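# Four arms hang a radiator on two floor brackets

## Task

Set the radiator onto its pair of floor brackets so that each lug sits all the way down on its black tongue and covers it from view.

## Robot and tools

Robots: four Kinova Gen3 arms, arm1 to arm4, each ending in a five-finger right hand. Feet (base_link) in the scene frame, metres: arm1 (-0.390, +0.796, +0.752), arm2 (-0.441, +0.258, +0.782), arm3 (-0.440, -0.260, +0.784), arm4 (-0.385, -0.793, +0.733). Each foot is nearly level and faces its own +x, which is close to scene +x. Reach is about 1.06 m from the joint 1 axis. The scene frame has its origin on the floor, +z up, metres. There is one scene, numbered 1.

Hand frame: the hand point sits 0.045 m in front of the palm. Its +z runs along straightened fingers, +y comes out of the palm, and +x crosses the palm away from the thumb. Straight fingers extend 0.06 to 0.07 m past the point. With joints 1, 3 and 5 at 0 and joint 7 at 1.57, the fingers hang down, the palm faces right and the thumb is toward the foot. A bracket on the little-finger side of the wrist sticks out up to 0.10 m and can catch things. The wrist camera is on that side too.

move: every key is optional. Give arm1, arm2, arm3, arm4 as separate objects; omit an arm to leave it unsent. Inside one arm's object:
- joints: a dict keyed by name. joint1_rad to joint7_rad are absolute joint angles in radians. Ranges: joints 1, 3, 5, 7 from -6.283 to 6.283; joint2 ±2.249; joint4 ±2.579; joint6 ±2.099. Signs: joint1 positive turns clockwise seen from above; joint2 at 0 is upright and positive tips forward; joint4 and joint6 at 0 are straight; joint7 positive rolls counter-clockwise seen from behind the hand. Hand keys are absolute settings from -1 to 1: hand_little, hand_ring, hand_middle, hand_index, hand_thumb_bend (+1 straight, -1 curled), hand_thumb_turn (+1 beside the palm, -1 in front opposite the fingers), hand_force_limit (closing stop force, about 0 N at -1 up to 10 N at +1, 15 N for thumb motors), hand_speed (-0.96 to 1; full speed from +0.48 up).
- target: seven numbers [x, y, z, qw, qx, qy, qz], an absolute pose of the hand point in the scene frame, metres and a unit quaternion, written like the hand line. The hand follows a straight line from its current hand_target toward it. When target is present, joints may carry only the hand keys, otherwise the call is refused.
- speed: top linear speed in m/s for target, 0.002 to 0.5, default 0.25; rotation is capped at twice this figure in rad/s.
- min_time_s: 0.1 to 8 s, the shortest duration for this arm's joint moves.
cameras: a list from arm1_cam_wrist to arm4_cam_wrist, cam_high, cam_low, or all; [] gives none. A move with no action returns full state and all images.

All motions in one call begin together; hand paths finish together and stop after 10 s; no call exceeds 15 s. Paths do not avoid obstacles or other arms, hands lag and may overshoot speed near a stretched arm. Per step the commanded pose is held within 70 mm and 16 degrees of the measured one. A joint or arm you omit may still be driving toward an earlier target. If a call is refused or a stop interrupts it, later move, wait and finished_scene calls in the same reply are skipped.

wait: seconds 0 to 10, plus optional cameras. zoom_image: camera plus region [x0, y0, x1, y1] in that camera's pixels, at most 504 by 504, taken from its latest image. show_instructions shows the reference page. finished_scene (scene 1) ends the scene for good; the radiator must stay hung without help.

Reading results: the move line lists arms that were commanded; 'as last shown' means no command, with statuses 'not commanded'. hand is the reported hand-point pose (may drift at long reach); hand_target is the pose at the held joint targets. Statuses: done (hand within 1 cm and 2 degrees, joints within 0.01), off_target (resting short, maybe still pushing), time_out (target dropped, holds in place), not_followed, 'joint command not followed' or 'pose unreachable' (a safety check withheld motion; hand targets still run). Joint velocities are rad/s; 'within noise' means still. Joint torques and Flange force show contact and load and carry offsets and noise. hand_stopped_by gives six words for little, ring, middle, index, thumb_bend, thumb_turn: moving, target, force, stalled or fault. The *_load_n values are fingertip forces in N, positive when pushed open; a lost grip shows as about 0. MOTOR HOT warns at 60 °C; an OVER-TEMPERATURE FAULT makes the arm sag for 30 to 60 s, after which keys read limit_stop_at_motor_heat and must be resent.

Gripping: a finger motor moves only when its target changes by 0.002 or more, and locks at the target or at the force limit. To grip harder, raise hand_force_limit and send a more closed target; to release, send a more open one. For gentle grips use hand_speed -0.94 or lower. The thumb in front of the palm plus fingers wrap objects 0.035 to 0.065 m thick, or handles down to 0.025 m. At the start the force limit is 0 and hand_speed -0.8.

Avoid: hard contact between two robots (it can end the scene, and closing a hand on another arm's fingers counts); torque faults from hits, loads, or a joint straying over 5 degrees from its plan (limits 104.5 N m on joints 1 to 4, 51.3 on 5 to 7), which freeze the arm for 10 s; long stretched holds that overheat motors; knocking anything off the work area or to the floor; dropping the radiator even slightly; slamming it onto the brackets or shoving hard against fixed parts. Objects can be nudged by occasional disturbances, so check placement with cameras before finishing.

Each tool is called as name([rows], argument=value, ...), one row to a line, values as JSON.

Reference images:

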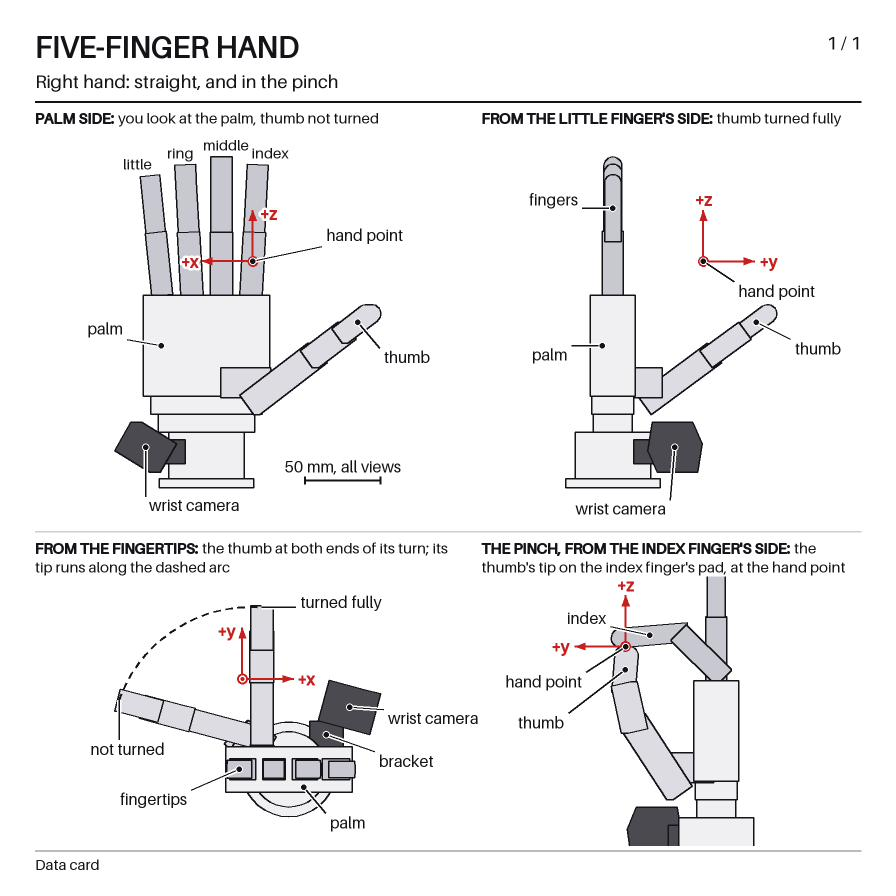

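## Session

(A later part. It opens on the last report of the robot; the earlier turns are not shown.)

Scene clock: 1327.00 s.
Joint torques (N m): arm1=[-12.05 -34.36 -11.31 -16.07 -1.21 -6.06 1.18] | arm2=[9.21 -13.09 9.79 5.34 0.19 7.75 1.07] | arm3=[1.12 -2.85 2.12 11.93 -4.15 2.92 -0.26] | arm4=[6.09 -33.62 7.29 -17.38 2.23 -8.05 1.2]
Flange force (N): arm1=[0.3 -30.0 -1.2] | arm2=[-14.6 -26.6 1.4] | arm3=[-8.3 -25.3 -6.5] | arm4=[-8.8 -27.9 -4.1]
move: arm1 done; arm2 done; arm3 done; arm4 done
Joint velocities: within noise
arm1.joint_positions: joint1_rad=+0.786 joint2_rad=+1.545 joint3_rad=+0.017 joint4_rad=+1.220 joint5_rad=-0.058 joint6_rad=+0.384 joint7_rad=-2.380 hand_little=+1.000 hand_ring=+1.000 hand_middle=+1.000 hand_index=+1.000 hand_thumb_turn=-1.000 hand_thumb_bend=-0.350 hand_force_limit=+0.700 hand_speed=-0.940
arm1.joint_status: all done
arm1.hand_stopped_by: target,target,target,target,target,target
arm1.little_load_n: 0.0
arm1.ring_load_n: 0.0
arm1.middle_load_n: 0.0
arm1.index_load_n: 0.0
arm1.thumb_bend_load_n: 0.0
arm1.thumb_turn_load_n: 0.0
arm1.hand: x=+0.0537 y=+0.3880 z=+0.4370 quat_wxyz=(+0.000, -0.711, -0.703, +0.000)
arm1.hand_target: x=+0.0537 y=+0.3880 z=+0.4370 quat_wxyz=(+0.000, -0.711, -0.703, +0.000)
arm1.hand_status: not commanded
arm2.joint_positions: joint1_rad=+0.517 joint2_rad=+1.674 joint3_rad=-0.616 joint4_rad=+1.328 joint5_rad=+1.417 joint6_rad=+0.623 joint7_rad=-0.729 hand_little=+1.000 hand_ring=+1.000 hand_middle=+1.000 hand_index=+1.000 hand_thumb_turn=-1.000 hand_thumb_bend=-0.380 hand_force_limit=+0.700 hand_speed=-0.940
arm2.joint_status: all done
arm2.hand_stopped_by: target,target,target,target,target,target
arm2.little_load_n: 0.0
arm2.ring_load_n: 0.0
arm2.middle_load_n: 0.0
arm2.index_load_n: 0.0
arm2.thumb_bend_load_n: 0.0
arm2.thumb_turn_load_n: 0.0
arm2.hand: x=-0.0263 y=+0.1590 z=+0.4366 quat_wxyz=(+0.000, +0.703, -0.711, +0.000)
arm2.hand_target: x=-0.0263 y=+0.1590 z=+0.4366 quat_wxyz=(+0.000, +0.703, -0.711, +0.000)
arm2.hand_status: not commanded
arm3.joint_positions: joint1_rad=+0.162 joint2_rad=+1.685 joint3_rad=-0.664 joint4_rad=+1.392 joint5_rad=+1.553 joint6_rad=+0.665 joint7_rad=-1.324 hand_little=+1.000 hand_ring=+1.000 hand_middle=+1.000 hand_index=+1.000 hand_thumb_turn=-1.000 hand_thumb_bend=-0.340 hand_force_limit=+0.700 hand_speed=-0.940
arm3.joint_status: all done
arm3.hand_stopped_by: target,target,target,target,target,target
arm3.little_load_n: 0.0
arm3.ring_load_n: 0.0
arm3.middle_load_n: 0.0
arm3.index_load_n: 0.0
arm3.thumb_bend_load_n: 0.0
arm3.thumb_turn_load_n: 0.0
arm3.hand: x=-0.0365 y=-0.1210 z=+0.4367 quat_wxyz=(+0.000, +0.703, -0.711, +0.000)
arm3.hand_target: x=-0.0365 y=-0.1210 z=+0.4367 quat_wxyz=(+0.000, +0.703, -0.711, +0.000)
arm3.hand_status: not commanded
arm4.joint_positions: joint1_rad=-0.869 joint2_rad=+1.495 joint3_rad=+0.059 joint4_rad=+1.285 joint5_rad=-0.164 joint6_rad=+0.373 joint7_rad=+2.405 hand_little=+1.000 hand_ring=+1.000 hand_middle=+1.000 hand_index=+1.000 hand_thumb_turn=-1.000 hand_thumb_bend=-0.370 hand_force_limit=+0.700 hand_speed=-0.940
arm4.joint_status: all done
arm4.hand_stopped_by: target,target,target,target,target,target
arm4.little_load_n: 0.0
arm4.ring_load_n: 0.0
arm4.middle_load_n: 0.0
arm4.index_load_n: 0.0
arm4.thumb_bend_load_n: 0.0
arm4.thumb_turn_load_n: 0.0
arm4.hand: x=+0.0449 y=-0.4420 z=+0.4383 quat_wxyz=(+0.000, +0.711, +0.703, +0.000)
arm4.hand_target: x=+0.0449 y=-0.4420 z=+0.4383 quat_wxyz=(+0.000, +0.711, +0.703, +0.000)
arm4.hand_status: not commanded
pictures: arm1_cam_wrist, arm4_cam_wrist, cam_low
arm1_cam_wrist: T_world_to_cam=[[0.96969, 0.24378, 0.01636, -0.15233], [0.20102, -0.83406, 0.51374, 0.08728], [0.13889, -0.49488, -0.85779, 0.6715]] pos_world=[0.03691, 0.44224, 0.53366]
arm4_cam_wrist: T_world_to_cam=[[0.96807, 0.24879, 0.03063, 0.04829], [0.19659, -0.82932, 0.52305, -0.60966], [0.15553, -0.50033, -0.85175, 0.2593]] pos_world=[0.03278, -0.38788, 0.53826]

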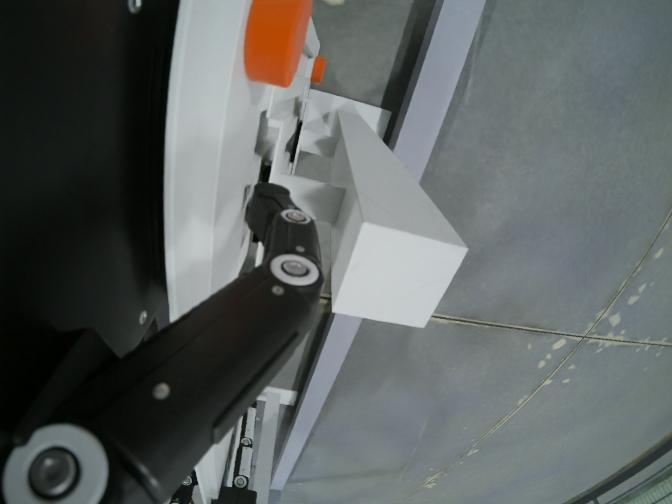

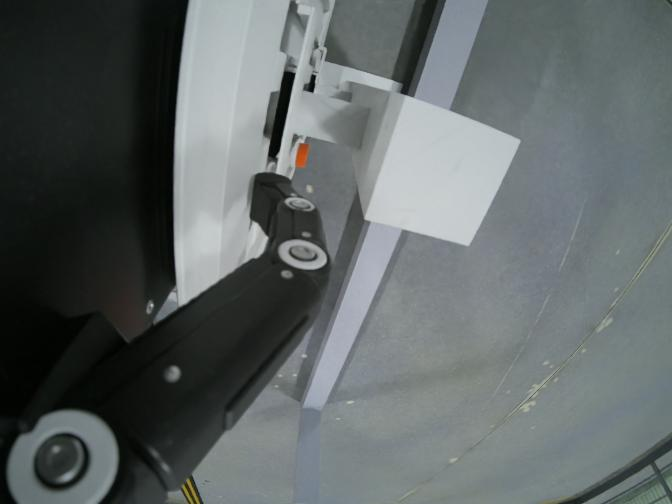

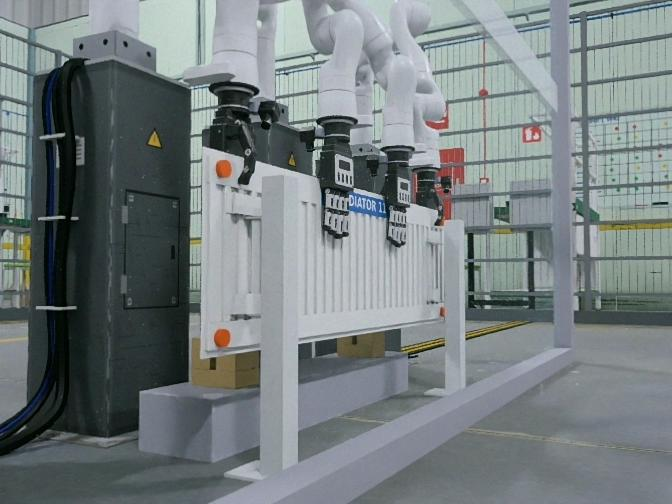

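move(arm1={"target": [0.0522, 0.388, 0.4370, 0, 0.7115, 0.7028, 0], "speed": 0.01}, arm2={"target": [-0.0248, 0.159, 0.4366, 0, 0.7028, -0.7115, 0], "speed": 0.01}, arm3={"target": [-0.0350, -0.121, 0.4370, 0, 0.7028, -0.7115, 0], "speed": 0.01}, arm4={"target": [0.0434, -0.442, 0.4386, 0, 0.7115, 0.7028, 0], "speed": 0.01})

move(arm1={"target": [0.0507, 0.388, 0.4370, 0, 0.7115, 0.7028, 0], "speed": 0.01}, arm2={"target": [-0.0233, 0.159, 0.4366, 0, 0.7028, -0.7115, 0], "speed": 0.01}, arm3={"target": [-0.0335, -0.121, 0.4370, 0, 0.7028, -0.7115, 0], "speed": 0.01}, arm4={"target": [0.0419, -0.442, 0.4386, 0, 0.7115, 0.7028, 0], "speed": 0.01}, cameras=["cam_low"])

Scene clock: 1340.87 s.
Joint torques (N m): arm1=[-5.03 -29.63 -4.17 -8.7 -0.39 -2.53 0.53] | arm2=[1.11 -16.6 -1.26 2.53 -0.27 1.32 0.27] | arm3=[0.38 -15.45 -2.82 3.58 -1.3 0.52 -0.11] | arm4=[3.21 -28.83 3.46 -7.44 1.09 -2.58 0.52]
Flange force (N): arm1=[-0.7 -11.7 4.5] | arm2=[-0.4 -10.4 0.2] | arm3=[-3.2 -8.5 -0.3] | arm4=[1.5 -8.8 6.5]
move: arm1 done; arm2 done; arm3 done; arm4 done
Joint velocities: within noise
arm1.joint_positions: joint1_rad=+0.788 joint2_rad=+1.544 joint3_rad=+0.016 joint4_rad=+1.225 joint5_rad=-0.057 joint6_rad=+0.380 joint7_rad=-2.378 hand_little=+1.000 hand_ring=+1.000 hand_middle=+1.000 hand_index=+1.000 hand_thumb_turn=-1.000 hand_thumb_bend=-0.350 hand_force_limit=+0.700 hand_speed=-0.940
arm1.joint_status: not commanded
arm1.hand_stopped_by: target,target,target,target,target,target
arm1.little_load_n: 0.0
arm1.ring_load_n: 0.0
arm1.middle_load_n: 0.0
arm1.index_load_n: 0.0
arm1.thumb_bend_load_n: 0.0
arm1.thumb_turn_load_n: 0.0
arm1.hand: x=+0.0523 y=+0.3880 z=+0.4370 quat_wxyz=(+0.000, -0.711, -0.703, +0.000)
arm1.hand_target: x=+0.0522 y=+0.3880 z=+0.4370 quat_wxyz=(+0.000, -0.711, -0.703, +0.000)
arm1.hand_status: done (0.000 m and 0.0 deg from the pose sent, 0.002 m and 0.0 deg at the start)
arm2.joint_positions: joint1_rad=+0.516 joint2_rad=+1.675 joint3_rad=-0.619 joint4_rad=+1.322 joint5_rad=+1.412 joint6_rad=+0.626 joint7_rad=-0.723 hand_little=+1.000 hand_ring=+1.000 hand_middle=+1.000 hand_index=+1.000 hand_thumb_turn=-1.000 hand_thumb_bend=-0.380 hand_force_limit=+0.700 hand_speed=-0.940
arm2.joint_status: not commanded
arm2.hand_stopped_by: target,target,target,target,target,target
arm2.little_load_n: 0.0
arm2.ring_load_n: 0.0
arm2.middle_load_n: 0.0
arm2.index_load_n: 0.0
arm2.thumb_bend_load_n: 0.0
arm2.thumb_turn_load_n: 0.0
arm2.hand: x=-0.0248 y=+0.1590 z=+0.4366 quat_wxyz=(+0.000, +0.703, -0.711, +0.000)
arm2.hand_target: x=-0.0248 y=+0.1590 z=+0.4366 quat_wxyz=(+0.000, +0.703, -0.711, +0.000)
arm2.hand_status: done (0.000 m and 0.0 deg from the pose sent, 0.001 m and 0.0 deg at the start)
arm3.joint_positions: joint1_rad=+0.162 joint2_rad=+1.685 joint3_rad=-0.666 joint4_rad=+1.387 joint5_rad=+1.547 joint6_rad=+0.667 joint7_rad=-1.316 hand_little=+1.000 hand_ring=+1.000 hand_middle=+1.000 hand_index=+1.000 hand_thumb_turn=-1.000 hand_thumb_bend=-0.340 hand_force_limit=+0.700 hand_speed=-0.940
arm3.joint_status: not commanded
arm3.hand_stopped_by: target,target,target,target,target,target
arm3.little_load_n: 0.0
arm3.ring_load_n: 0.0
arm3.middle_load_n: 0.0
arm3.index_load_n: 0.0
arm3.thumb_bend_load_n: 0.0
arm3.thumb_turn_load_n: 0.0
arm3.hand: x=-0.0350 y=-0.1210 z=+0.4370 quat_wxyz=(+0.000, +0.703, -0.711, +0.000)
arm3.hand_target: x=-0.0350 y=-0.1210 z=+0.4370 quat_wxyz=(+0.000, +0.703, -0.711, +0.000)
arm3.hand_status: done (0.000 m and 0.0 deg from the pose sent, 0.002 m and 0.0 deg at the start)
arm4.joint_positions: joint1_rad=-0.871 joint2_rad=+1.494 joint3_rad=+0.059 joint4_rad=+1.290 joint5_rad=-0.165 joint6_rad=+0.370 joint7_rad=+2.404 hand_little=+1.000 hand_ring=+1.000 hand_middle=+1.000 hand_index=+1.000 hand_thumb_turn=-1.000 hand_thumb_bend=-0.370 hand_force_limit=+0.700 hand_speed=-0.940
arm4.joint_status: not commanded
arm4.hand_stopped_by: target,target,target,target,target,target
arm4.little_load_n: 0.0
arm4.ring_load_n: 0.0
arm4.middle_load_n: 0.0
arm4.index_load_n: 0.0
arm4.thumb_bend_load_n: 0.0
arm4.thumb_turn_load_n: 0.0
arm4.hand: x=+0.0435 y=-0.4419 z=+0.4387 quat_wxyz=(+0.000, +0.711, +0.703, +0.000)
arm4.hand_target: x=+0.0434 y=-0.4420 z=+0.4386 quat_wxyz=(+0.000, +0.711, +0.703, +0.000)
arm4.hand_status: done (0.000 m and 0.0 deg from the pose sent, 0.002 m and 0.0 deg at the start)
pictures: none

Scene clock: 1341.83 s.
Joint torques (N m): arm1=[-0.62 -23.24 0.14 -4.43 0.06 -0.85 0.14] | arm2=[0.24 -20.66 -3.86 0.19 0.07 -0.15 0.04] | arm3=[0.58 -20.61 -4.17 0.24 -0.02 -0.06 0.08] | arm4=[0.95 -22.96 0.29 -2.81 0.28 -0.42 0.2]
Flange force (N): arm1=[0.7 -2.3 -0.7] | arm2=[0.5 -5.1 3.3] | arm3=[-2.5 -1.9 2.5] | arm4=[4.0 0.3 2.9]
move: arm1 done; arm2 done; arm3 done; arm4 done
Joint velocities: within noise
arm1.joint_positions: joint1_rad=+0.790 joint2_rad=+1.543 joint3_rad=+0.016 joint4_rad=+1.230 joint5_rad=-0.057 joint6_rad=+0.377 joint7_rad=-2.376 hand_little=+1.000 hand_ring=+1.000 hand_middle=+1.000 hand_index=+1.000 hand_thumb_turn=-1.000 hand_thumb_bend=-0.350 hand_force_limit=+0.700 hand_speed=-0.940
arm1.joint_status: not commanded
arm1.hand_stopped_by: target,target,target,target,target,target
arm1.little_load_n: 0.0
arm1.ring_load_n: 0.0
arm1.middle_load_n: 0.0
arm1.index_load_n: 0.0
arm1.thumb_bend_load_n: 0.0
arm1.thumb_turn_load_n: 0.0
arm1.hand: x=+0.0507 y=+0.3880 z=+0.4370 quat_wxyz=(+0.000, -0.711, -0.703, +0.000)
arm1.hand_target: x=+0.0507 y=+0.3880 z=+0.4370 quat_wxyz=(+0.000, -0.711, -0.703, +0.000)
arm1.hand_status: done (0.000 m and 0.0 deg from the pose sent, 0.002 m and 0.0 deg at the start)
arm2.joint_positions: joint1_rad=+0.515 joint2_rad=+1.677 joint3_rad=-0.621 joint4_rad=+1.317 joint5_rad=+1.408 joint6_rad=+0.629 joint7_rad=-0.717 hand_little=+1.000 hand_ring=+1.000 hand_middle=+1.000 hand_index=+1.000 hand_thumb_turn=-1.000 hand_thumb_bend=-0.380 hand_force_limit=+0.700 hand_speed=-0.940
arm2.joint_status: not commanded
arm2.hand_stopped_by: target,target,target,target,target,target
arm2.little_load_n: 0.0
arm2.ring_load_n: 0.0
arm2.middle_load_n: 0.0
arm2.index_load_n: 0.0
arm2.thumb_bend_load_n: 0.0
arm2.thumb_turn_load_n: 0.0
arm2.hand: x=-0.0233 y=+0.1590 z=+0.4366 quat_wxyz=(+0.000, +0.703, -0.711, +0.000)
arm2.hand_target: x=-0.0233 y=+0.1590 z=+0.4366 quat_wxyz=(+0.000, +0.703, -0.711, +0.000)
arm2.hand_status: done (0.000 m and 0.0 deg from the pose sent, 0.002 m and 0.0 deg at the start)
arm3.joint_positions: joint1_rad=+0.162 joint2_rad=+1.686 joint3_rad=-0.668 joint4_rad=+1.382 joint5_rad=+1.542 joint6_rad=+0.668 joint7_rad=-1.309 hand_little=+1.000 hand_ring=+1.000 hand_middle=+1.000 hand_index=+1.000 hand_thumb_turn=-1.000 hand_thumb_bend=-0.340 hand_force_limit=+0.700 hand_speed=-0.940
arm3.joint_status: not commanded
arm3.hand_stopped_by: target,target,target,target,target,target
arm3.little_load_n: 0.0
arm3.ring_load_n: 0.0
arm3.middle_load_n: 0.0
arm3.index_load_n: 0.0
arm3.thumb_bend_load_n: 0.0
arm3.thumb_turn_load_n: 0.0
arm3.hand: x=-0.0335 y=-0.1210 z=+0.4370 quat_wxyz=(+0.000, +0.703, -0.711, +0.000)
arm3.hand_target: x=-0.0335 y=-0.1210 z=+0.4370 quat_wxyz=(+0.000, +0.703, -0.711, +0.000)
arm3.hand_status: done (0.000 m and 0.0 deg from the pose sent, 0.002 m and 0.0 deg at the start)
arm4.joint_positions: joint1_rad=-0.873 joint2_rad=+1.493 joint3_rad=+0.058 joint4_rad=+1.294 joint5_rad=-0.165 joint6_rad=+0.366 joint7_rad=+2.402 hand_little=+1.000 hand_ring=+1.000 hand_middle=+1.000 hand_index=+1.000 hand_thumb_turn=-1.000 hand_thumb_bend=-0.370 hand_force_limit=+0.700 hand_speed=-0.940
arm4.joint_status: not commanded
arm4.hand_stopped_by: target,target,target,target,target,target
arm4.little_load_n: 0.0
arm4.ring_load_n: 0.0
arm4.middle_load_n: 0.0
arm4.index_load_n: 0.0
arm4.thumb_bend_load_n: 0.0
arm4.thumb_turn_load_n: 0.0
arm4.hand: x=+0.0419 y=-0.4420 z=+0.4386 quat_wxyz=(+0.000, +0.711, +0.703, +0.000)
arm4.hand_target: x=+0.0419 y=-0.4420 z=+0.4386 quat_wxyz=(+0.000, +0.711, +0.703, +0.000)
arm4.hand_status: done (0.000 m and 0.0 deg from the pose sent, 0.002 m and 0.0 deg at the start)

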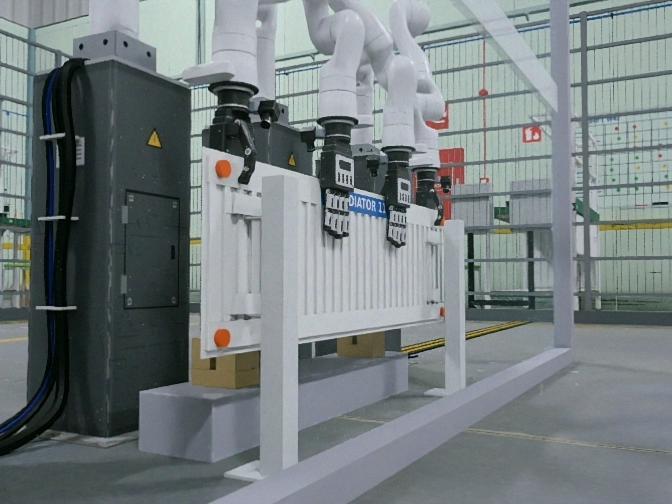

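move(arm1={"joints": {"hand_thumb_bend": -0.2}}, arm2={"joints": {"hand_thumb_bend": -0.2}}, arm3={"joints": {"hand_thumb_bend": -0.2}}, arm4={"joints": {"hand_thumb_bend": -0.2}}, cameras=["arm1_cam_wrist","arm4_cam_wrist"])

move(arm1={"target": [0.0477, 0.388, 0.4370, 0, 0.7115, 0.7028, 0], "speed": 0.02}, arm2={"target": [-0.0203, 0.159, 0.4366, 0, 0.7028, -0.7115, 0], "speed": 0.02}, arm3={"target": [-0.0305, -0.121, 0.4370, 0, 0.7028, -0.7115, 0], "speed": 0.02}, arm4={"target": [0.0389, -0.442, 0.4386, 0, 0.7115, 0.7028, 0], "speed": 0.02}, cameras=["arm1_cam_wrist","arm4_cam_wrist","arm2_cam_wrist","arm3_cam_wrist"])

Scene clock: 1352.57 s.
Joint torques (N m): arm1=[-0.59 -23.2 0.11 -4.44 0.09 -0.86 0.16] | arm2=[0.31 -20.63 -3.84 0.21 0.06 -0.13 0.03] | arm3=[0.53 -20.58 -4.11 0.22 0.01 -0.02 0.08] | arm4=[0.92 -22.93 0.32 -2.92 0.28 -0.43 0.2]
Flange force (N): arm1=[0.8 -2.3 -0.8] | arm2=[0.4 -5.3 3.3] | arm3=[-2.4 -1.9 2.4] | arm4=[3.6 0.0 2.6]
move: arm1 done; arm2 done; arm3 done; arm4 done
Joint velocities: within noise
arm1.joint_positions: joint1_rad=+0.790 joint2_rad=+1.543 joint3_rad=+0.016 joint4_rad=+1.230 joint5_rad=-0.057 joint6_rad=+0.377 joint7_rad=-2.376 hand_little=+1.000 hand_ring=+1.000 hand_middle=+1.000 hand_index=+1.000 hand_thumb_turn=-1.000 hand_thumb_bend=-0.200 hand_force_limit=+0.700 hand_speed=-0.940
arm1.joint_status: all done
arm1.hand_stopped_by: target,target,target,target,target,target
arm1.little_load_n: 0.0
arm1.ring_load_n: 0.0
arm1.middle_load_n: 0.0
arm1.index_load_n: 0.5
arm1.thumb_bend_load_n: 0.0
arm1.thumb_turn_load_n: 0.0
arm1.hand: x=+0.0507 y=+0.3880 z=+0.4370 quat_wxyz=(+0.000, -0.711, -0.703, +0.000)
arm1.hand_target: x=+0.0507 y=+0.3880 z=+0.4370 quat_wxyz=(+0.000, -0.711, -0.703, +0.000)
arm1.hand_status: not commanded
arm2.joint_positions: joint1_rad=+0.515 joint2_rad=+1.677 joint3_rad=-0.621 joint4_rad=+1.317 joint5_rad=+1.408 joint6_rad=+0.629 joint7_rad=-0.717 hand_little=+1.000 hand_ring=+1.000 hand_middle=+1.000 hand_index=+1.000 hand_thumb_turn=-1.000 hand_thumb_bend=-0.200 hand_force_limit=+0.700 hand_speed=-0.940
arm2.joint_status: all done
arm2.hand_stopped_by: target,target,target,target,target,target
arm2.little_load_n: 0.0
arm2.ring_load_n: -0.5
arm2.middle_load_n: 0.0
arm2.index_load_n: 0.0
arm2.thumb_bend_load_n: 0.0
arm2.thumb_turn_load_n: 0.0
arm2.hand: x=-0.0233 y=+0.1590 z=+0.4366 quat_wxyz=(+0.000, +0.703, -0.711, +0.000)
arm2.hand_target: x=-0.0233 y=+0.1590 z=+0.4366 quat_wxyz=(+0.000, +0.703, -0.711, +0.000)
arm2.hand_status: not commanded
arm3.joint_positions: joint1_rad=+0.162 joint2_rad=+1.686 joint3_rad=-0.668 joint4_rad=+1.382 joint5_rad=+1.542 joint6_rad=+0.668 joint7_rad=-1.309 hand_little=+1.000 hand_ring=+1.000 hand_middle=+1.000 hand_index=+1.000 hand_thumb_turn=-1.000 hand_thumb_bend=-0.200 hand_force_limit=+0.700 hand_speed=-0.940
arm3.joint_status: all done
arm3.hand_stopped_by: target,target,target,target,target,target
arm3.little_load_n: 0.0
arm3.ring_load_n: 0.0
arm3.middle_load_n: 0.0
arm3.index_load_n: 0.0
arm3.thumb_bend_load_n: 0.0
arm3.thumb_turn_load_n: 0.0
arm3.hand: x=-0.0335 y=-0.1210 z=+0.4370 quat_wxyz=(+0.000, +0.703, -0.711, +0.000)
arm3.hand_target: x=-0.0335 y=-0.1210 z=+0.4370 quat_wxyz=(+0.000, +0.703, -0.711, +0.000)
arm3.hand_status: not commanded
arm4.joint_positions: joint1_rad=-0.873 joint2_rad=+1.493 joint3_rad=+0.058 joint4_rad=+1.294 joint5_rad=-0.165 joint6_rad=+0.366 joint7_rad=+2.402 hand_little=+1.000 hand_ring=+1.000 hand_middle=+1.000 hand_index=+1.000 hand_thumb_turn=-1.000 hand_thumb_bend=-0.200 hand_force_limit=+0.700 hand_speed=-0.940
arm4.joint_status: all done
arm4.hand_stopped_by: target,target,target,target,target,target
arm4.little_load_n: 0.0
arm4.ring_load_n: 0.0
arm4.middle_load_n: 0.0
arm4.index_load_n: 0.0
arm4.thumb_bend_load_n: 0.0
arm4.thumb_turn_load_n: 0.0
arm4.hand: x=+0.0419 y=-0.4420 z=+0.4386 quat_wxyz=(+0.000, +0.711, +0.703, +0.000)
arm4.hand_target: x=+0.0419 y=-0.4420 z=+0.4386 quat_wxyz=(+0.000, +0.711, +0.703, +0.000)
arm4.hand_status: not commanded
arm1_cam_wrist: T_world_to_cam=[[0.96967, 0.24386, 0.01631, -0.14943], [0.20111, -0.83404, 0.51374, 0.08786], [0.13889, -0.49488, -0.85779, 0.67192]] pos_world=[0.03391, 0.44224, 0.53366]
arm4_cam_wrist: T_world_to_cam=[[0.96805, 0.24887, 0.03058, 0.05124], [0.19668, -0.8293, 0.52305, -0.60922], [0.15553, -0.50032, -0.85176, 0.26002]] pos_world=[0.02978, -0.38788, 0.53856]

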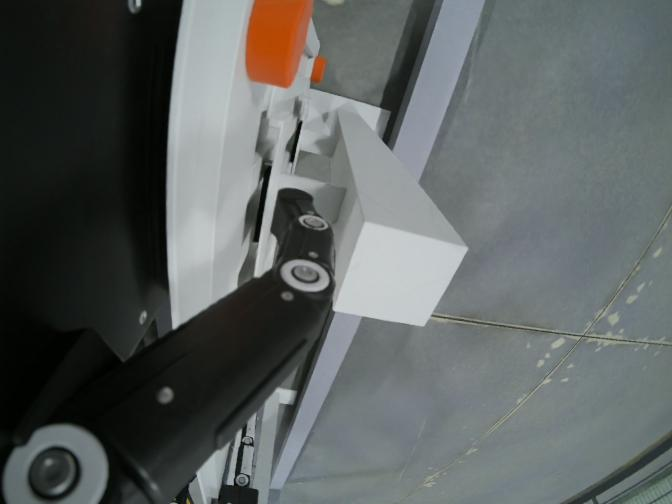

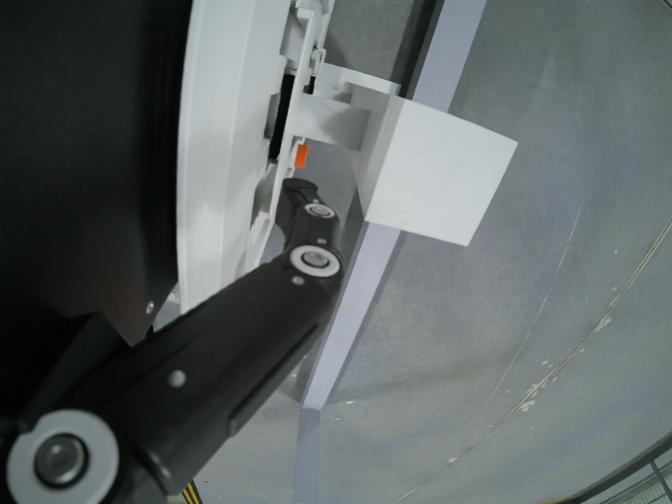

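Scene clock: 1353.53 s.
Joint torques (N m): arm1=[0.21 -21.57 0.82 -2.62 0.14 -0.04 0.05] | arm2=[0.26 -20.76 -3.89 0.19 0.04 -0.12 0.05] | arm3=[0.63 -20.63 -4.16 0.18 -0.01 -0.01 0.07] | arm4=[0.82 -22.83 0.14 -2.8 0.25 -0.46 0.19]
Flange force (N): arm1=[-0.5 0.9 -0.5] | arm2=[0.4 -5.2 3.5] | arm3=[-2.6 -1.9 2.4] | arm4=[3.8 0.4 2.6]
move: arm1 done; arm2 done; arm3 done; arm4 done
Joint velocities: within noise
arm1.joint_positions: joint1_rad=+0.794 joint2_rad=+1.541 joint3_rad=+0.015 joint4_rad=+1.239 joint5_rad=-0.055 joint6_rad=+0.370 joint7_rad=-2.373 hand_little=+1.000 hand_ring=+1.000 hand_middle=+1.000 hand_index=+1.000 hand_thumb_turn=-1.000 hand_thumb_bend=-0.200 hand_force_limit=+0.700 hand_speed=-0.940
arm1.joint_status: not commanded
arm1.hand_stopped_by: target,target,target,target,target,target
arm1.little_load_n: 0.0
arm1.ring_load_n: 0.0
arm1.middle_load_n: 0.0
arm1.index_load_n: 0.0
arm1.thumb_bend_load_n: 0.0
arm1.thumb_turn_load_n: 0.0
arm1.hand: x=+0.0477 y=+0.3880 z=+0.4370 quat_wxyz=(+0.000, -0.711, -0.703, +0.000)
arm1.hand_target: x=+0.0477 y=+0.3880 z=+0.4370 quat_wxyz=(+0.000, -0.711, -0.703, +0.000)
arm1.hand_status: done (0.000 m and 0.0 deg from the pose sent, 0.003 m and 0.0 deg at the start)
arm2.joint_positions: joint1_rad=+0.514 joint2_rad=+1.679 joint3_rad=-0.627 joint4_rad=+1.305 joint5_rad=+1.399 joint6_rad=+0.635 joint7_rad=-0.705 hand_little=+1.000 hand_ring=+1.000 hand_middle=+1.000 hand_index=+1.000 hand_thumb_turn=-1.000 hand_thumb_bend=-0.200 hand_force_limit=+0.700 hand_speed=-0.940
arm2.joint_status: not commanded
arm2.hand_stopped_by: target,target,target,target,target,target
arm2.little_load_n: 0.0
arm2.ring_load_n: 0.0
arm2.middle_load_n: 0.0
arm2.index_load_n: 0.0
arm2.thumb_bend_load_n: 0.0
arm2.thumb_turn_load_n: 0.0
arm2.hand: x=-0.0203 y=+0.1590 z=+0.4366 quat_wxyz=(+0.000, +0.703, -0.711, +0.000)
arm2.hand_target: x=-0.0203 y=+0.1590 z=+0.4366 quat_wxyz=(+0.000, +0.703, -0.711, +0.000)
arm2.hand_status: done (0.000 m and 0.0 deg from the pose sent, 0.003 m and 0.0 deg at the start)
arm3.joint_positions: joint1_rad=+0.163 joint2_rad=+1.688 joint3_rad=-0.671 joint4_rad=+1.371 joint5_rad=+1.532 joint6_rad=+0.672 joint7_rad=-1.293 hand_little=+1.000 hand_ring=+1.000 hand_middle=+1.000 hand_index=+1.000 hand_thumb_turn=-1.000 hand_thumb_bend=-0.200 hand_force_limit=+0.700 hand_speed=-0.940
arm3.joint_status: not commanded
arm3.hand_stopped_by: target,target,target,target,target,target
arm3.little_load_n: 0.0
arm3.ring_load_n: 0.5
arm3.middle_load_n: 0.0
arm3.index_load_n: 0.0
arm3.thumb_bend_load_n: 0.0
arm3.thumb_turn_load_n: 0.0
arm3.hand: x=-0.0305 y=-0.1210 z=+0.4370 quat_wxyz=(+0.000, +0.703, -0.711, +0.000)
arm3.hand_target: x=-0.0305 y=-0.1210 z=+0.4370 quat_wxyz=(+0.000, +0.703, -0.711, +0.000)
arm3.hand_status: done (0.000 m and 0.0 deg from the pose sent, 0.003 m and 0.0 deg at the start)
arm4.joint_positions: joint1_rad=-0.877 joint2_rad=+1.491 joint3_rad=+0.058 joint4_rad=+1.302 joint5_rad=-0.167 joint6_rad=+0.359 joint7_rad=+2.400 hand_little=+1.000 hand_ring=+1.000 hand_middle=+1.000 hand_index=+1.000 hand_thumb_turn=-1.000 hand_thumb_bend=-0.200 hand_force_limit=+0.700 hand_speed=-0.940
arm4.joint_status: not commanded
arm4.hand_stopped_by: target,target,target,target,target,target
arm4.little_load_n: 0.0
arm4.ring_load_n: 0.0
arm4.middle_load_n: 0.0
arm4.index_load_n: 0.0
arm4.thumb_bend_load_n: 0.0
arm4.thumb_turn_load_n: 0.0
arm4.hand: x=+0.0389 y=-0.4420 z=+0.4386 quat_wxyz=(+0.000, +0.711, +0.703, +0.000)
arm4.hand_target: x=+0.0389 y=-0.4420 z=+0.4386 quat_wxyz=(+0.000, +0.711, +0.703, +0.000)
arm4.hand_status: done (0.000 m and 0.0 deg from the pose sent, 0.003 m and 0.0 deg at the start)
pictures: arm1_cam_wrist, arm2_cam_wrist, arm3_cam_wrist, arm4_cam_wrist
arm1_cam_wrist: T_world_to_cam=[[0.96969, 0.24378, 0.01636, -0.14651], [0.20102, -0.83406, 0.51374, 0.08848], [0.13889, -0.49488, -0.85779, 0.67234]] pos_world=[0.03091, 0.44224, 0.53366]
arm2_cam_wrist: T_world_to_cam=[[-0.96314, -0.26599, 0.04006, -0.00206], [-0.20079, 0.81005, 0.55091, -0.37935], [-0.17899, 0.52257, -0.8336, 0.38938]] pos_world=[-0.00846, 0.10326, 0.53366]
arm3_cam_wrist: T_world_to_cam=[[-0.96223, -0.27039, -0.03169, -0.04569], [-0.24768, 0.82115, 0.51416, -0.13569], [-0.113, 0.50259, -0.85711, 0.54221]] pos_world=[-0.0163, -0.17344, 0.53305]
arm4_cam_wrist: T_world_to_cam=[[0.96807, 0.24879, 0.03063, 0.05409], [0.19659, -0.82932, 0.52305, -0.60863], [0.15553, -0.50033, -0.85175, 0.26049]] pos_world=[0.02678, -0.38788, 0.53856]

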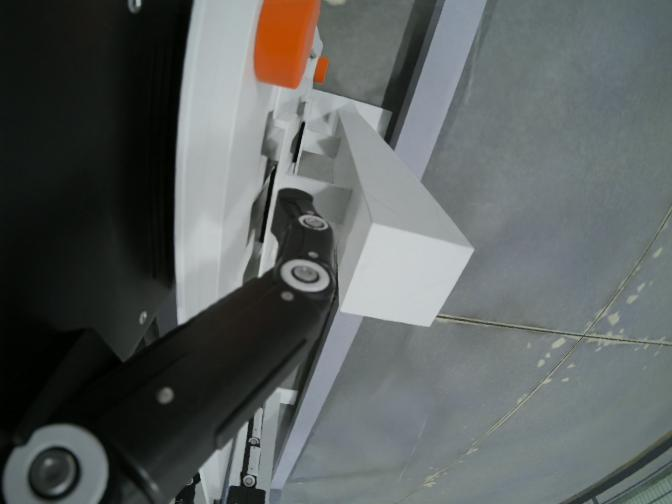

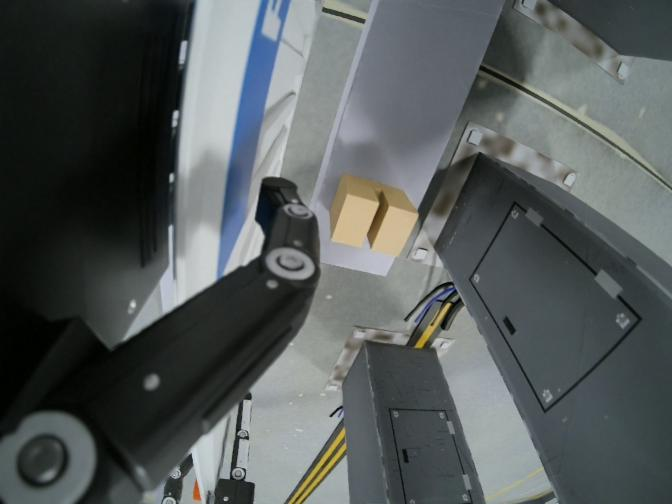

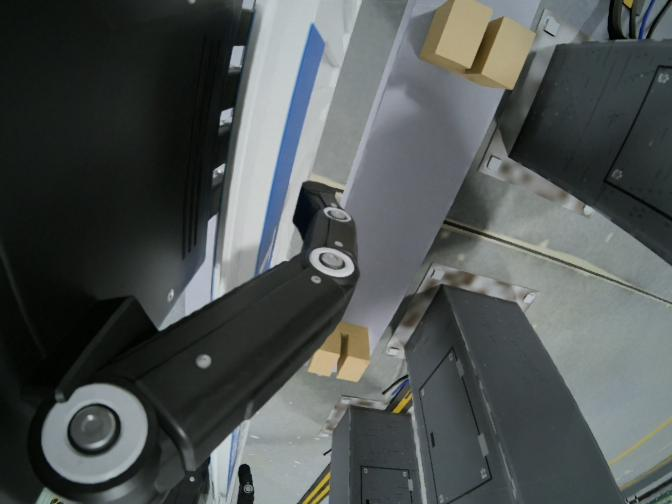

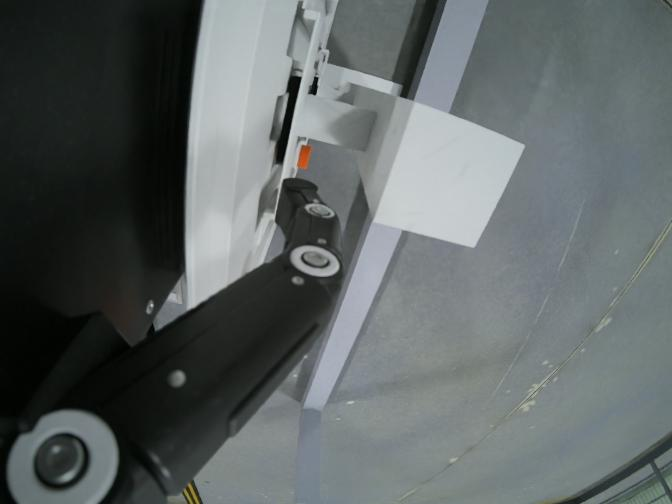

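move(arm1={"target": [0.0462, 0.388, 0.4800, 0, 0.7115, 0.7028, 0], "speed": 0.04}, arm2={"target": [-0.0188, 0.159, 0.4796, 0, 0.7028, -0.7115, 0], "speed": 0.04}, arm3={"target": [-0.0290, -0.121, 0.4800, 0, 0.7028, -0.7115, 0], "speed": 0.04}, arm4={"target": [0.0374, -0.442, 0.4816, 0, 0.7115, 0.7028, 0], "speed": 0.04}, cameras=["all"])

Scene clock: 1361.13 s.
Joint torques (N m): arm1=[0.2 -21.47 0.81 -2.73 0.12 -0.03 0.05] | arm2=[0.27 -20.77 -4.12 0.01 0.07 -0.12 0.04] | arm3=[0.53 -20.66 -4.41 0.08 -0.03 -0.04 0.12] | arm4=[0.88 -22.73 0.16 -2.92 0.23 -0.39 0.21]
Flange force (N): arm1=[-0.3 0.8 -0.7] | arm2=[0.4 -5.0 2.8] | arm3=[-2.5 -1.8 2.2] | arm4=[3.7 0.2 2.5]
move: arm1 done; arm2 done; arm3 done; arm4 done
Joint velocities: within noise
arm1.joint_positions: joint1_rad=+0.796 joint2_rad=+1.441 joint3_rad=+0.015 joint4_rad=+1.330 joint5_rad=-0.054 joint6_rad=+0.379 joint7_rad=-2.371 hand_little=+1.000 hand_ring=+1.000 hand_middle=+1.000 hand_index=+1.000 hand_thumb_turn=-1.000 hand_thumb_bend=-0.200 hand_force_limit=+0.700 hand_speed=-0.940
arm1.joint_status: not commanded
arm1.hand_stopped_by: target,target,target,target,target,target
arm1.little_load_n: 0.0
arm1.ring_load_n: 0.0
arm1.middle_load_n: 0.0
arm1.index_load_n: 0.0
arm1.thumb_bend_load_n: 0.0
arm1.thumb_turn_load_n: 0.0
arm1.hand: x=+0.0462 y=+0.3880 z=+0.4800 quat_wxyz=(+0.000, -0.711, -0.703, +0.000)
arm1.hand_target: x=+0.0462 y=+0.3880 z=+0.4800 quat_wxyz=(+0.000, -0.711, -0.703, +0.000)
arm1.hand_status: done (0.000 m and 0.0 deg from the pose sent, 0.043 m and 0.0 deg at the start)
arm2.joint_positions: joint1_rad=+0.530 joint2_rad=+1.589 joint3_rad=-0.646 joint4_rad=+1.395 joint5_rad=+1.379 joint6_rad=+0.663 joint7_rad=-0.724 hand_little=+1.000 hand_ring=+1.000 hand_middle=+1.000 hand_index=+1.000 hand_thumb_turn=-1.000 hand_thumb_bend=-0.200 hand_force_limit=+0.700 hand_speed=-0.940
arm2.joint_status: not commanded
arm2.hand_stopped_by: target,target,target,target,target,target
arm2.little_load_n: 0.0
arm2.ring_load_n: 0.0
arm2.middle_load_n: 0.0
arm2.index_load_n: 0.0
arm2.thumb_bend_load_n: 0.0
arm2.thumb_turn_load_n: 0.0
arm2.hand: x=-0.0188 y=+0.1590 z=+0.4796 quat_wxyz=(+0.000, +0.703, -0.711, +0.000)
arm2.hand_target: x=-0.0188 y=+0.1590 z=+0.4796 quat_wxyz=(+0.000, +0.703, -0.711, +0.000)
arm2.hand_status: done (0.000 m and 0.0 deg from the pose sent, 0.043 m and 0.0 deg at the start)
arm3.joint_positions: joint1_rad=+0.180 joint2_rad=+1.599 joint3_rad=-0.695 joint4_rad=+1.460 joint5_rad=+1.506 joint6_rad=+0.702 joint7_rad=-1.309 hand_little=+1.000 hand_ring=+1.000 hand_middle=+1.000 hand_index=+1.000 hand_thumb_turn=-1.000 hand_thumb_bend=-0.200 hand_force_limit=+0.700 hand_speed=-0.940
arm3.joint_status: not commanded
arm3.hand_stopped_by: target,target,target,target,target,target
arm3.little_load_n: 0.0
arm3.ring_load_n: 0.0
arm3.middle_load_n: -0.5
arm3.index_load_n: 0.0
arm3.thumb_bend_load_n: 0.0
arm3.thumb_turn_load_n: 0.0
arm3.hand: x=-0.0290 y=-0.1210 z=+0.4800 quat_wxyz=(+0.000, +0.703, -0.711, +0.000)
arm3.hand_target: x=-0.0290 y=-0.1210 z=+0.4800 quat_wxyz=(+0.000, +0.703, -0.711, +0.000)
arm3.hand_status: done (0.000 m and 0.0 deg from the pose sent, 0.043 m and 0.0 deg at the start)
arm4.joint_positions: joint1_rad=-0.882 joint2_rad=+1.392 joint3_rad=+0.061 joint4_rad=+1.386 joint5_rad=-0.166 joint6_rad=+0.376 joint7_rad=+2.400 hand_little=+1.000 hand_ring=+1.000 hand_middle=+1.000 hand_index=+1.000 hand_thumb_turn=-1.000 hand_thumb_bend=-0.200 hand_force_limit=+0.700 hand_speed=-0.940
arm4.joint_status: not commanded
arm4.hand_stopped_by: target,target,target,target,target,target
arm4.little_load_n: 0.0
arm4.ring_load_n: 0.0
arm4.middle_load_n: 0.0
arm4.index_load_n: 0.0
arm4.thumb_bend_load_n: 0.0
arm4.thumb_turn_load_n: 0.0
arm4.hand: x=+0.0374 y=-0.4420 z=+0.4816 quat_wxyz=(+0.000, +0.711, +0.703, +0.000)
arm4.hand_target: x=+0.0374 y=-0.4420 z=+0.4816 quat_wxyz=(+0.000, +0.711, +0.703, +0.000)
arm4.hand_status: done (0.000 m and 0.0 deg from the pose sent, 0.043 m and 0.0 deg at the start)
pictures: arm1_cam_wrist, arm2_cam_wrist, arm3_cam_wrist, arm4_cam_wrist, cam_high, cam_low
arm1_cam_wrist: T_world_to_cam=[[0.96969, 0.24378, 0.01636, -0.14576], [0.20102, -0.83406, 0.51374, 0.06669], [0.13889, -0.49488, -0.85779, 0.70943]] pos_world=[0.02941, 0.44224, 0.57666]
arm2_cam_wrist: T_world_to_cam=[[-0.96313, -0.26604, 0.04014, -0.00238], [-0.20079, 0.81004, 0.55093, -0.40275], [-0.17908, 0.52256, -0.83359, 0.42549]] pos_world=[-0.00696, 0.10326, 0.57666]
arm3_cam_wrist: T_world_to_cam=[[-0.96223, -0.27039, -0.03169, -0.04288], [-0.24768, 0.82115, 0.51416, -0.15743], [-0.113, 0.50259, -0.85711, 0.57923]] pos_world=[-0.0148, -0.17344, 0.57605]
arm4_cam_wrist: T_world_to_cam=[[0.96805, 0.24887, 0.03058, 0.05428], [0.19668, -0.8293, 0.52305, -0.63082], [0.15553, -0.50032, -0.85176, 0.29735]] pos_world=[0.02528, -0.38788, 0.58156]

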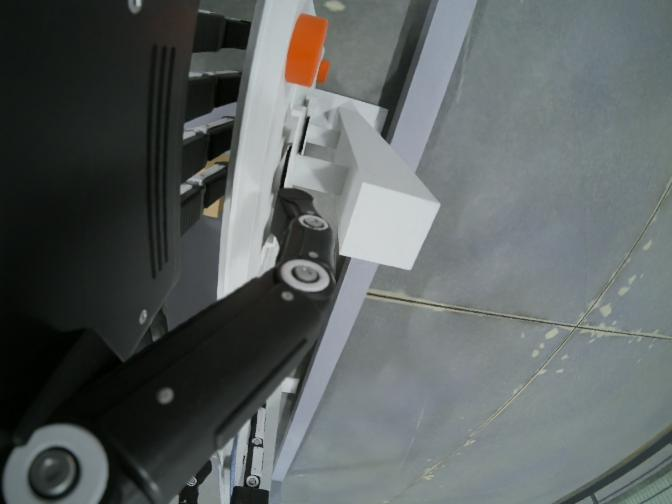

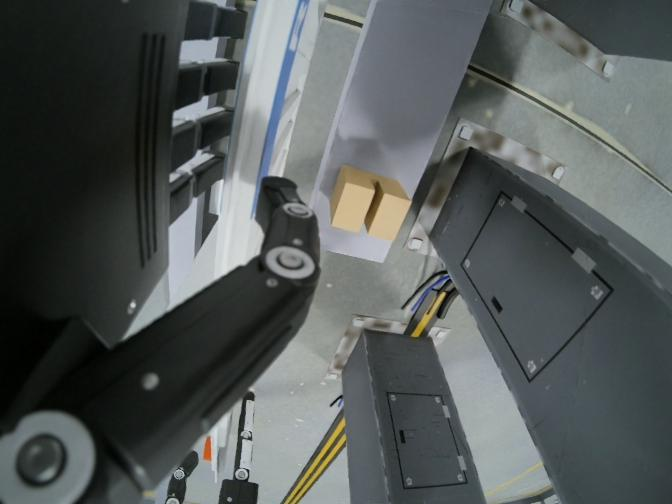

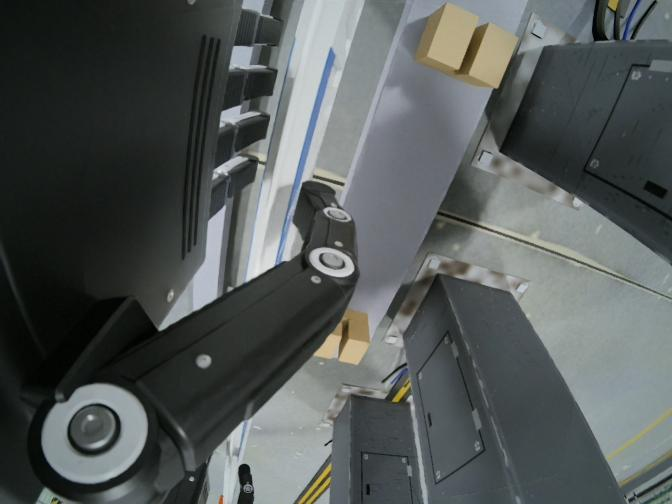

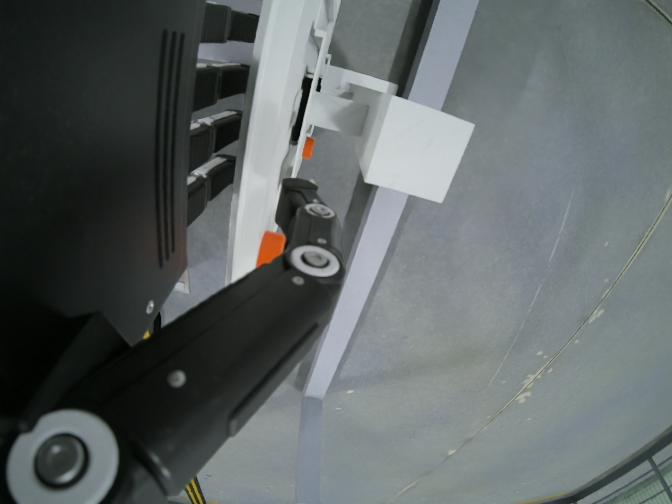

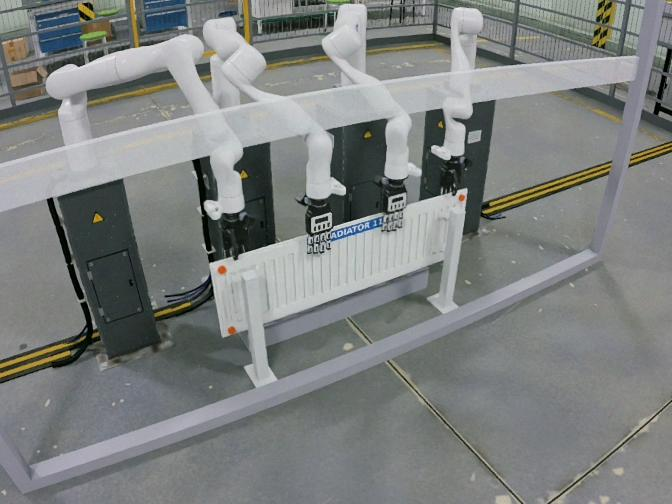

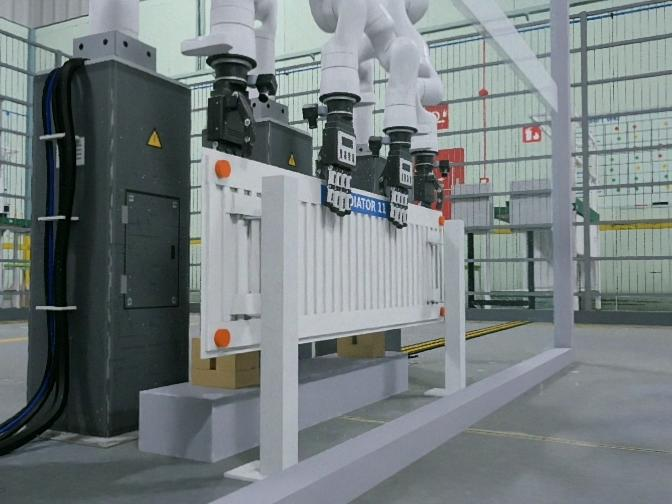

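zoom_image(camera="cam_low", region=[195, 180, 285, 330])

zoom_image(camera="cam_low", region=[410, 210, 470, 320])

zoom_image(camera="arm1_cam_wrist", region=[260, 80, 350, 200])

zoom_image(camera="arm4_cam_wrist", region=[270, 50, 360, 170])

zoom_image(camera="cam_high", region=[200, 240, 290, 360])

Scaled by 3.360.

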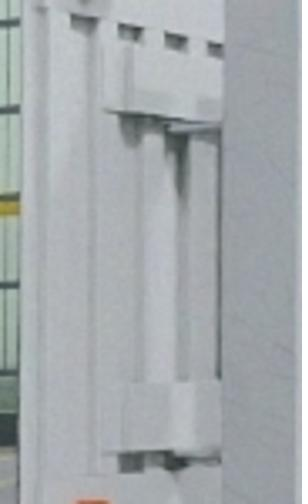

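Scaled by 4.582.

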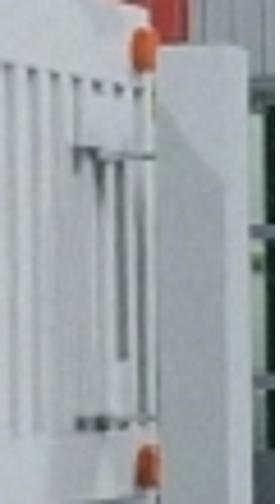

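Scaled by 4.200 from the camera's image (finer frame: 960x720).

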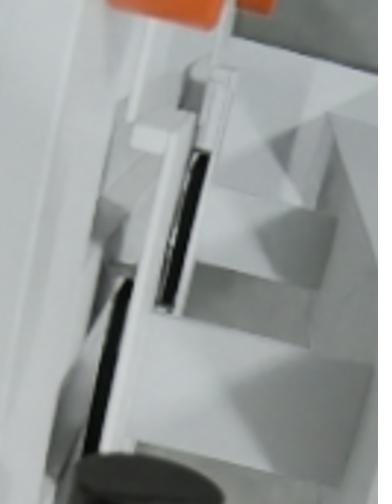

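Scaled by 4.200 from the camera's image (finer frame: 960x720).

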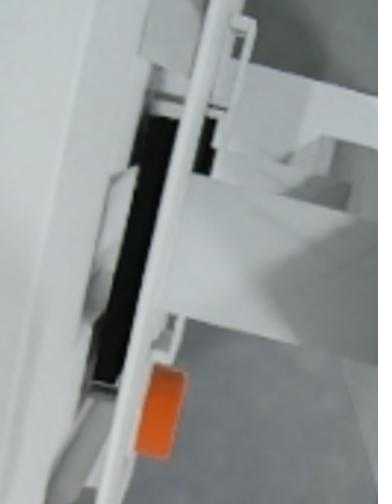

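Scaled by 4.200.

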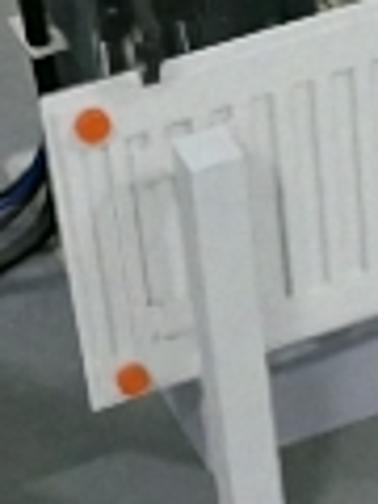

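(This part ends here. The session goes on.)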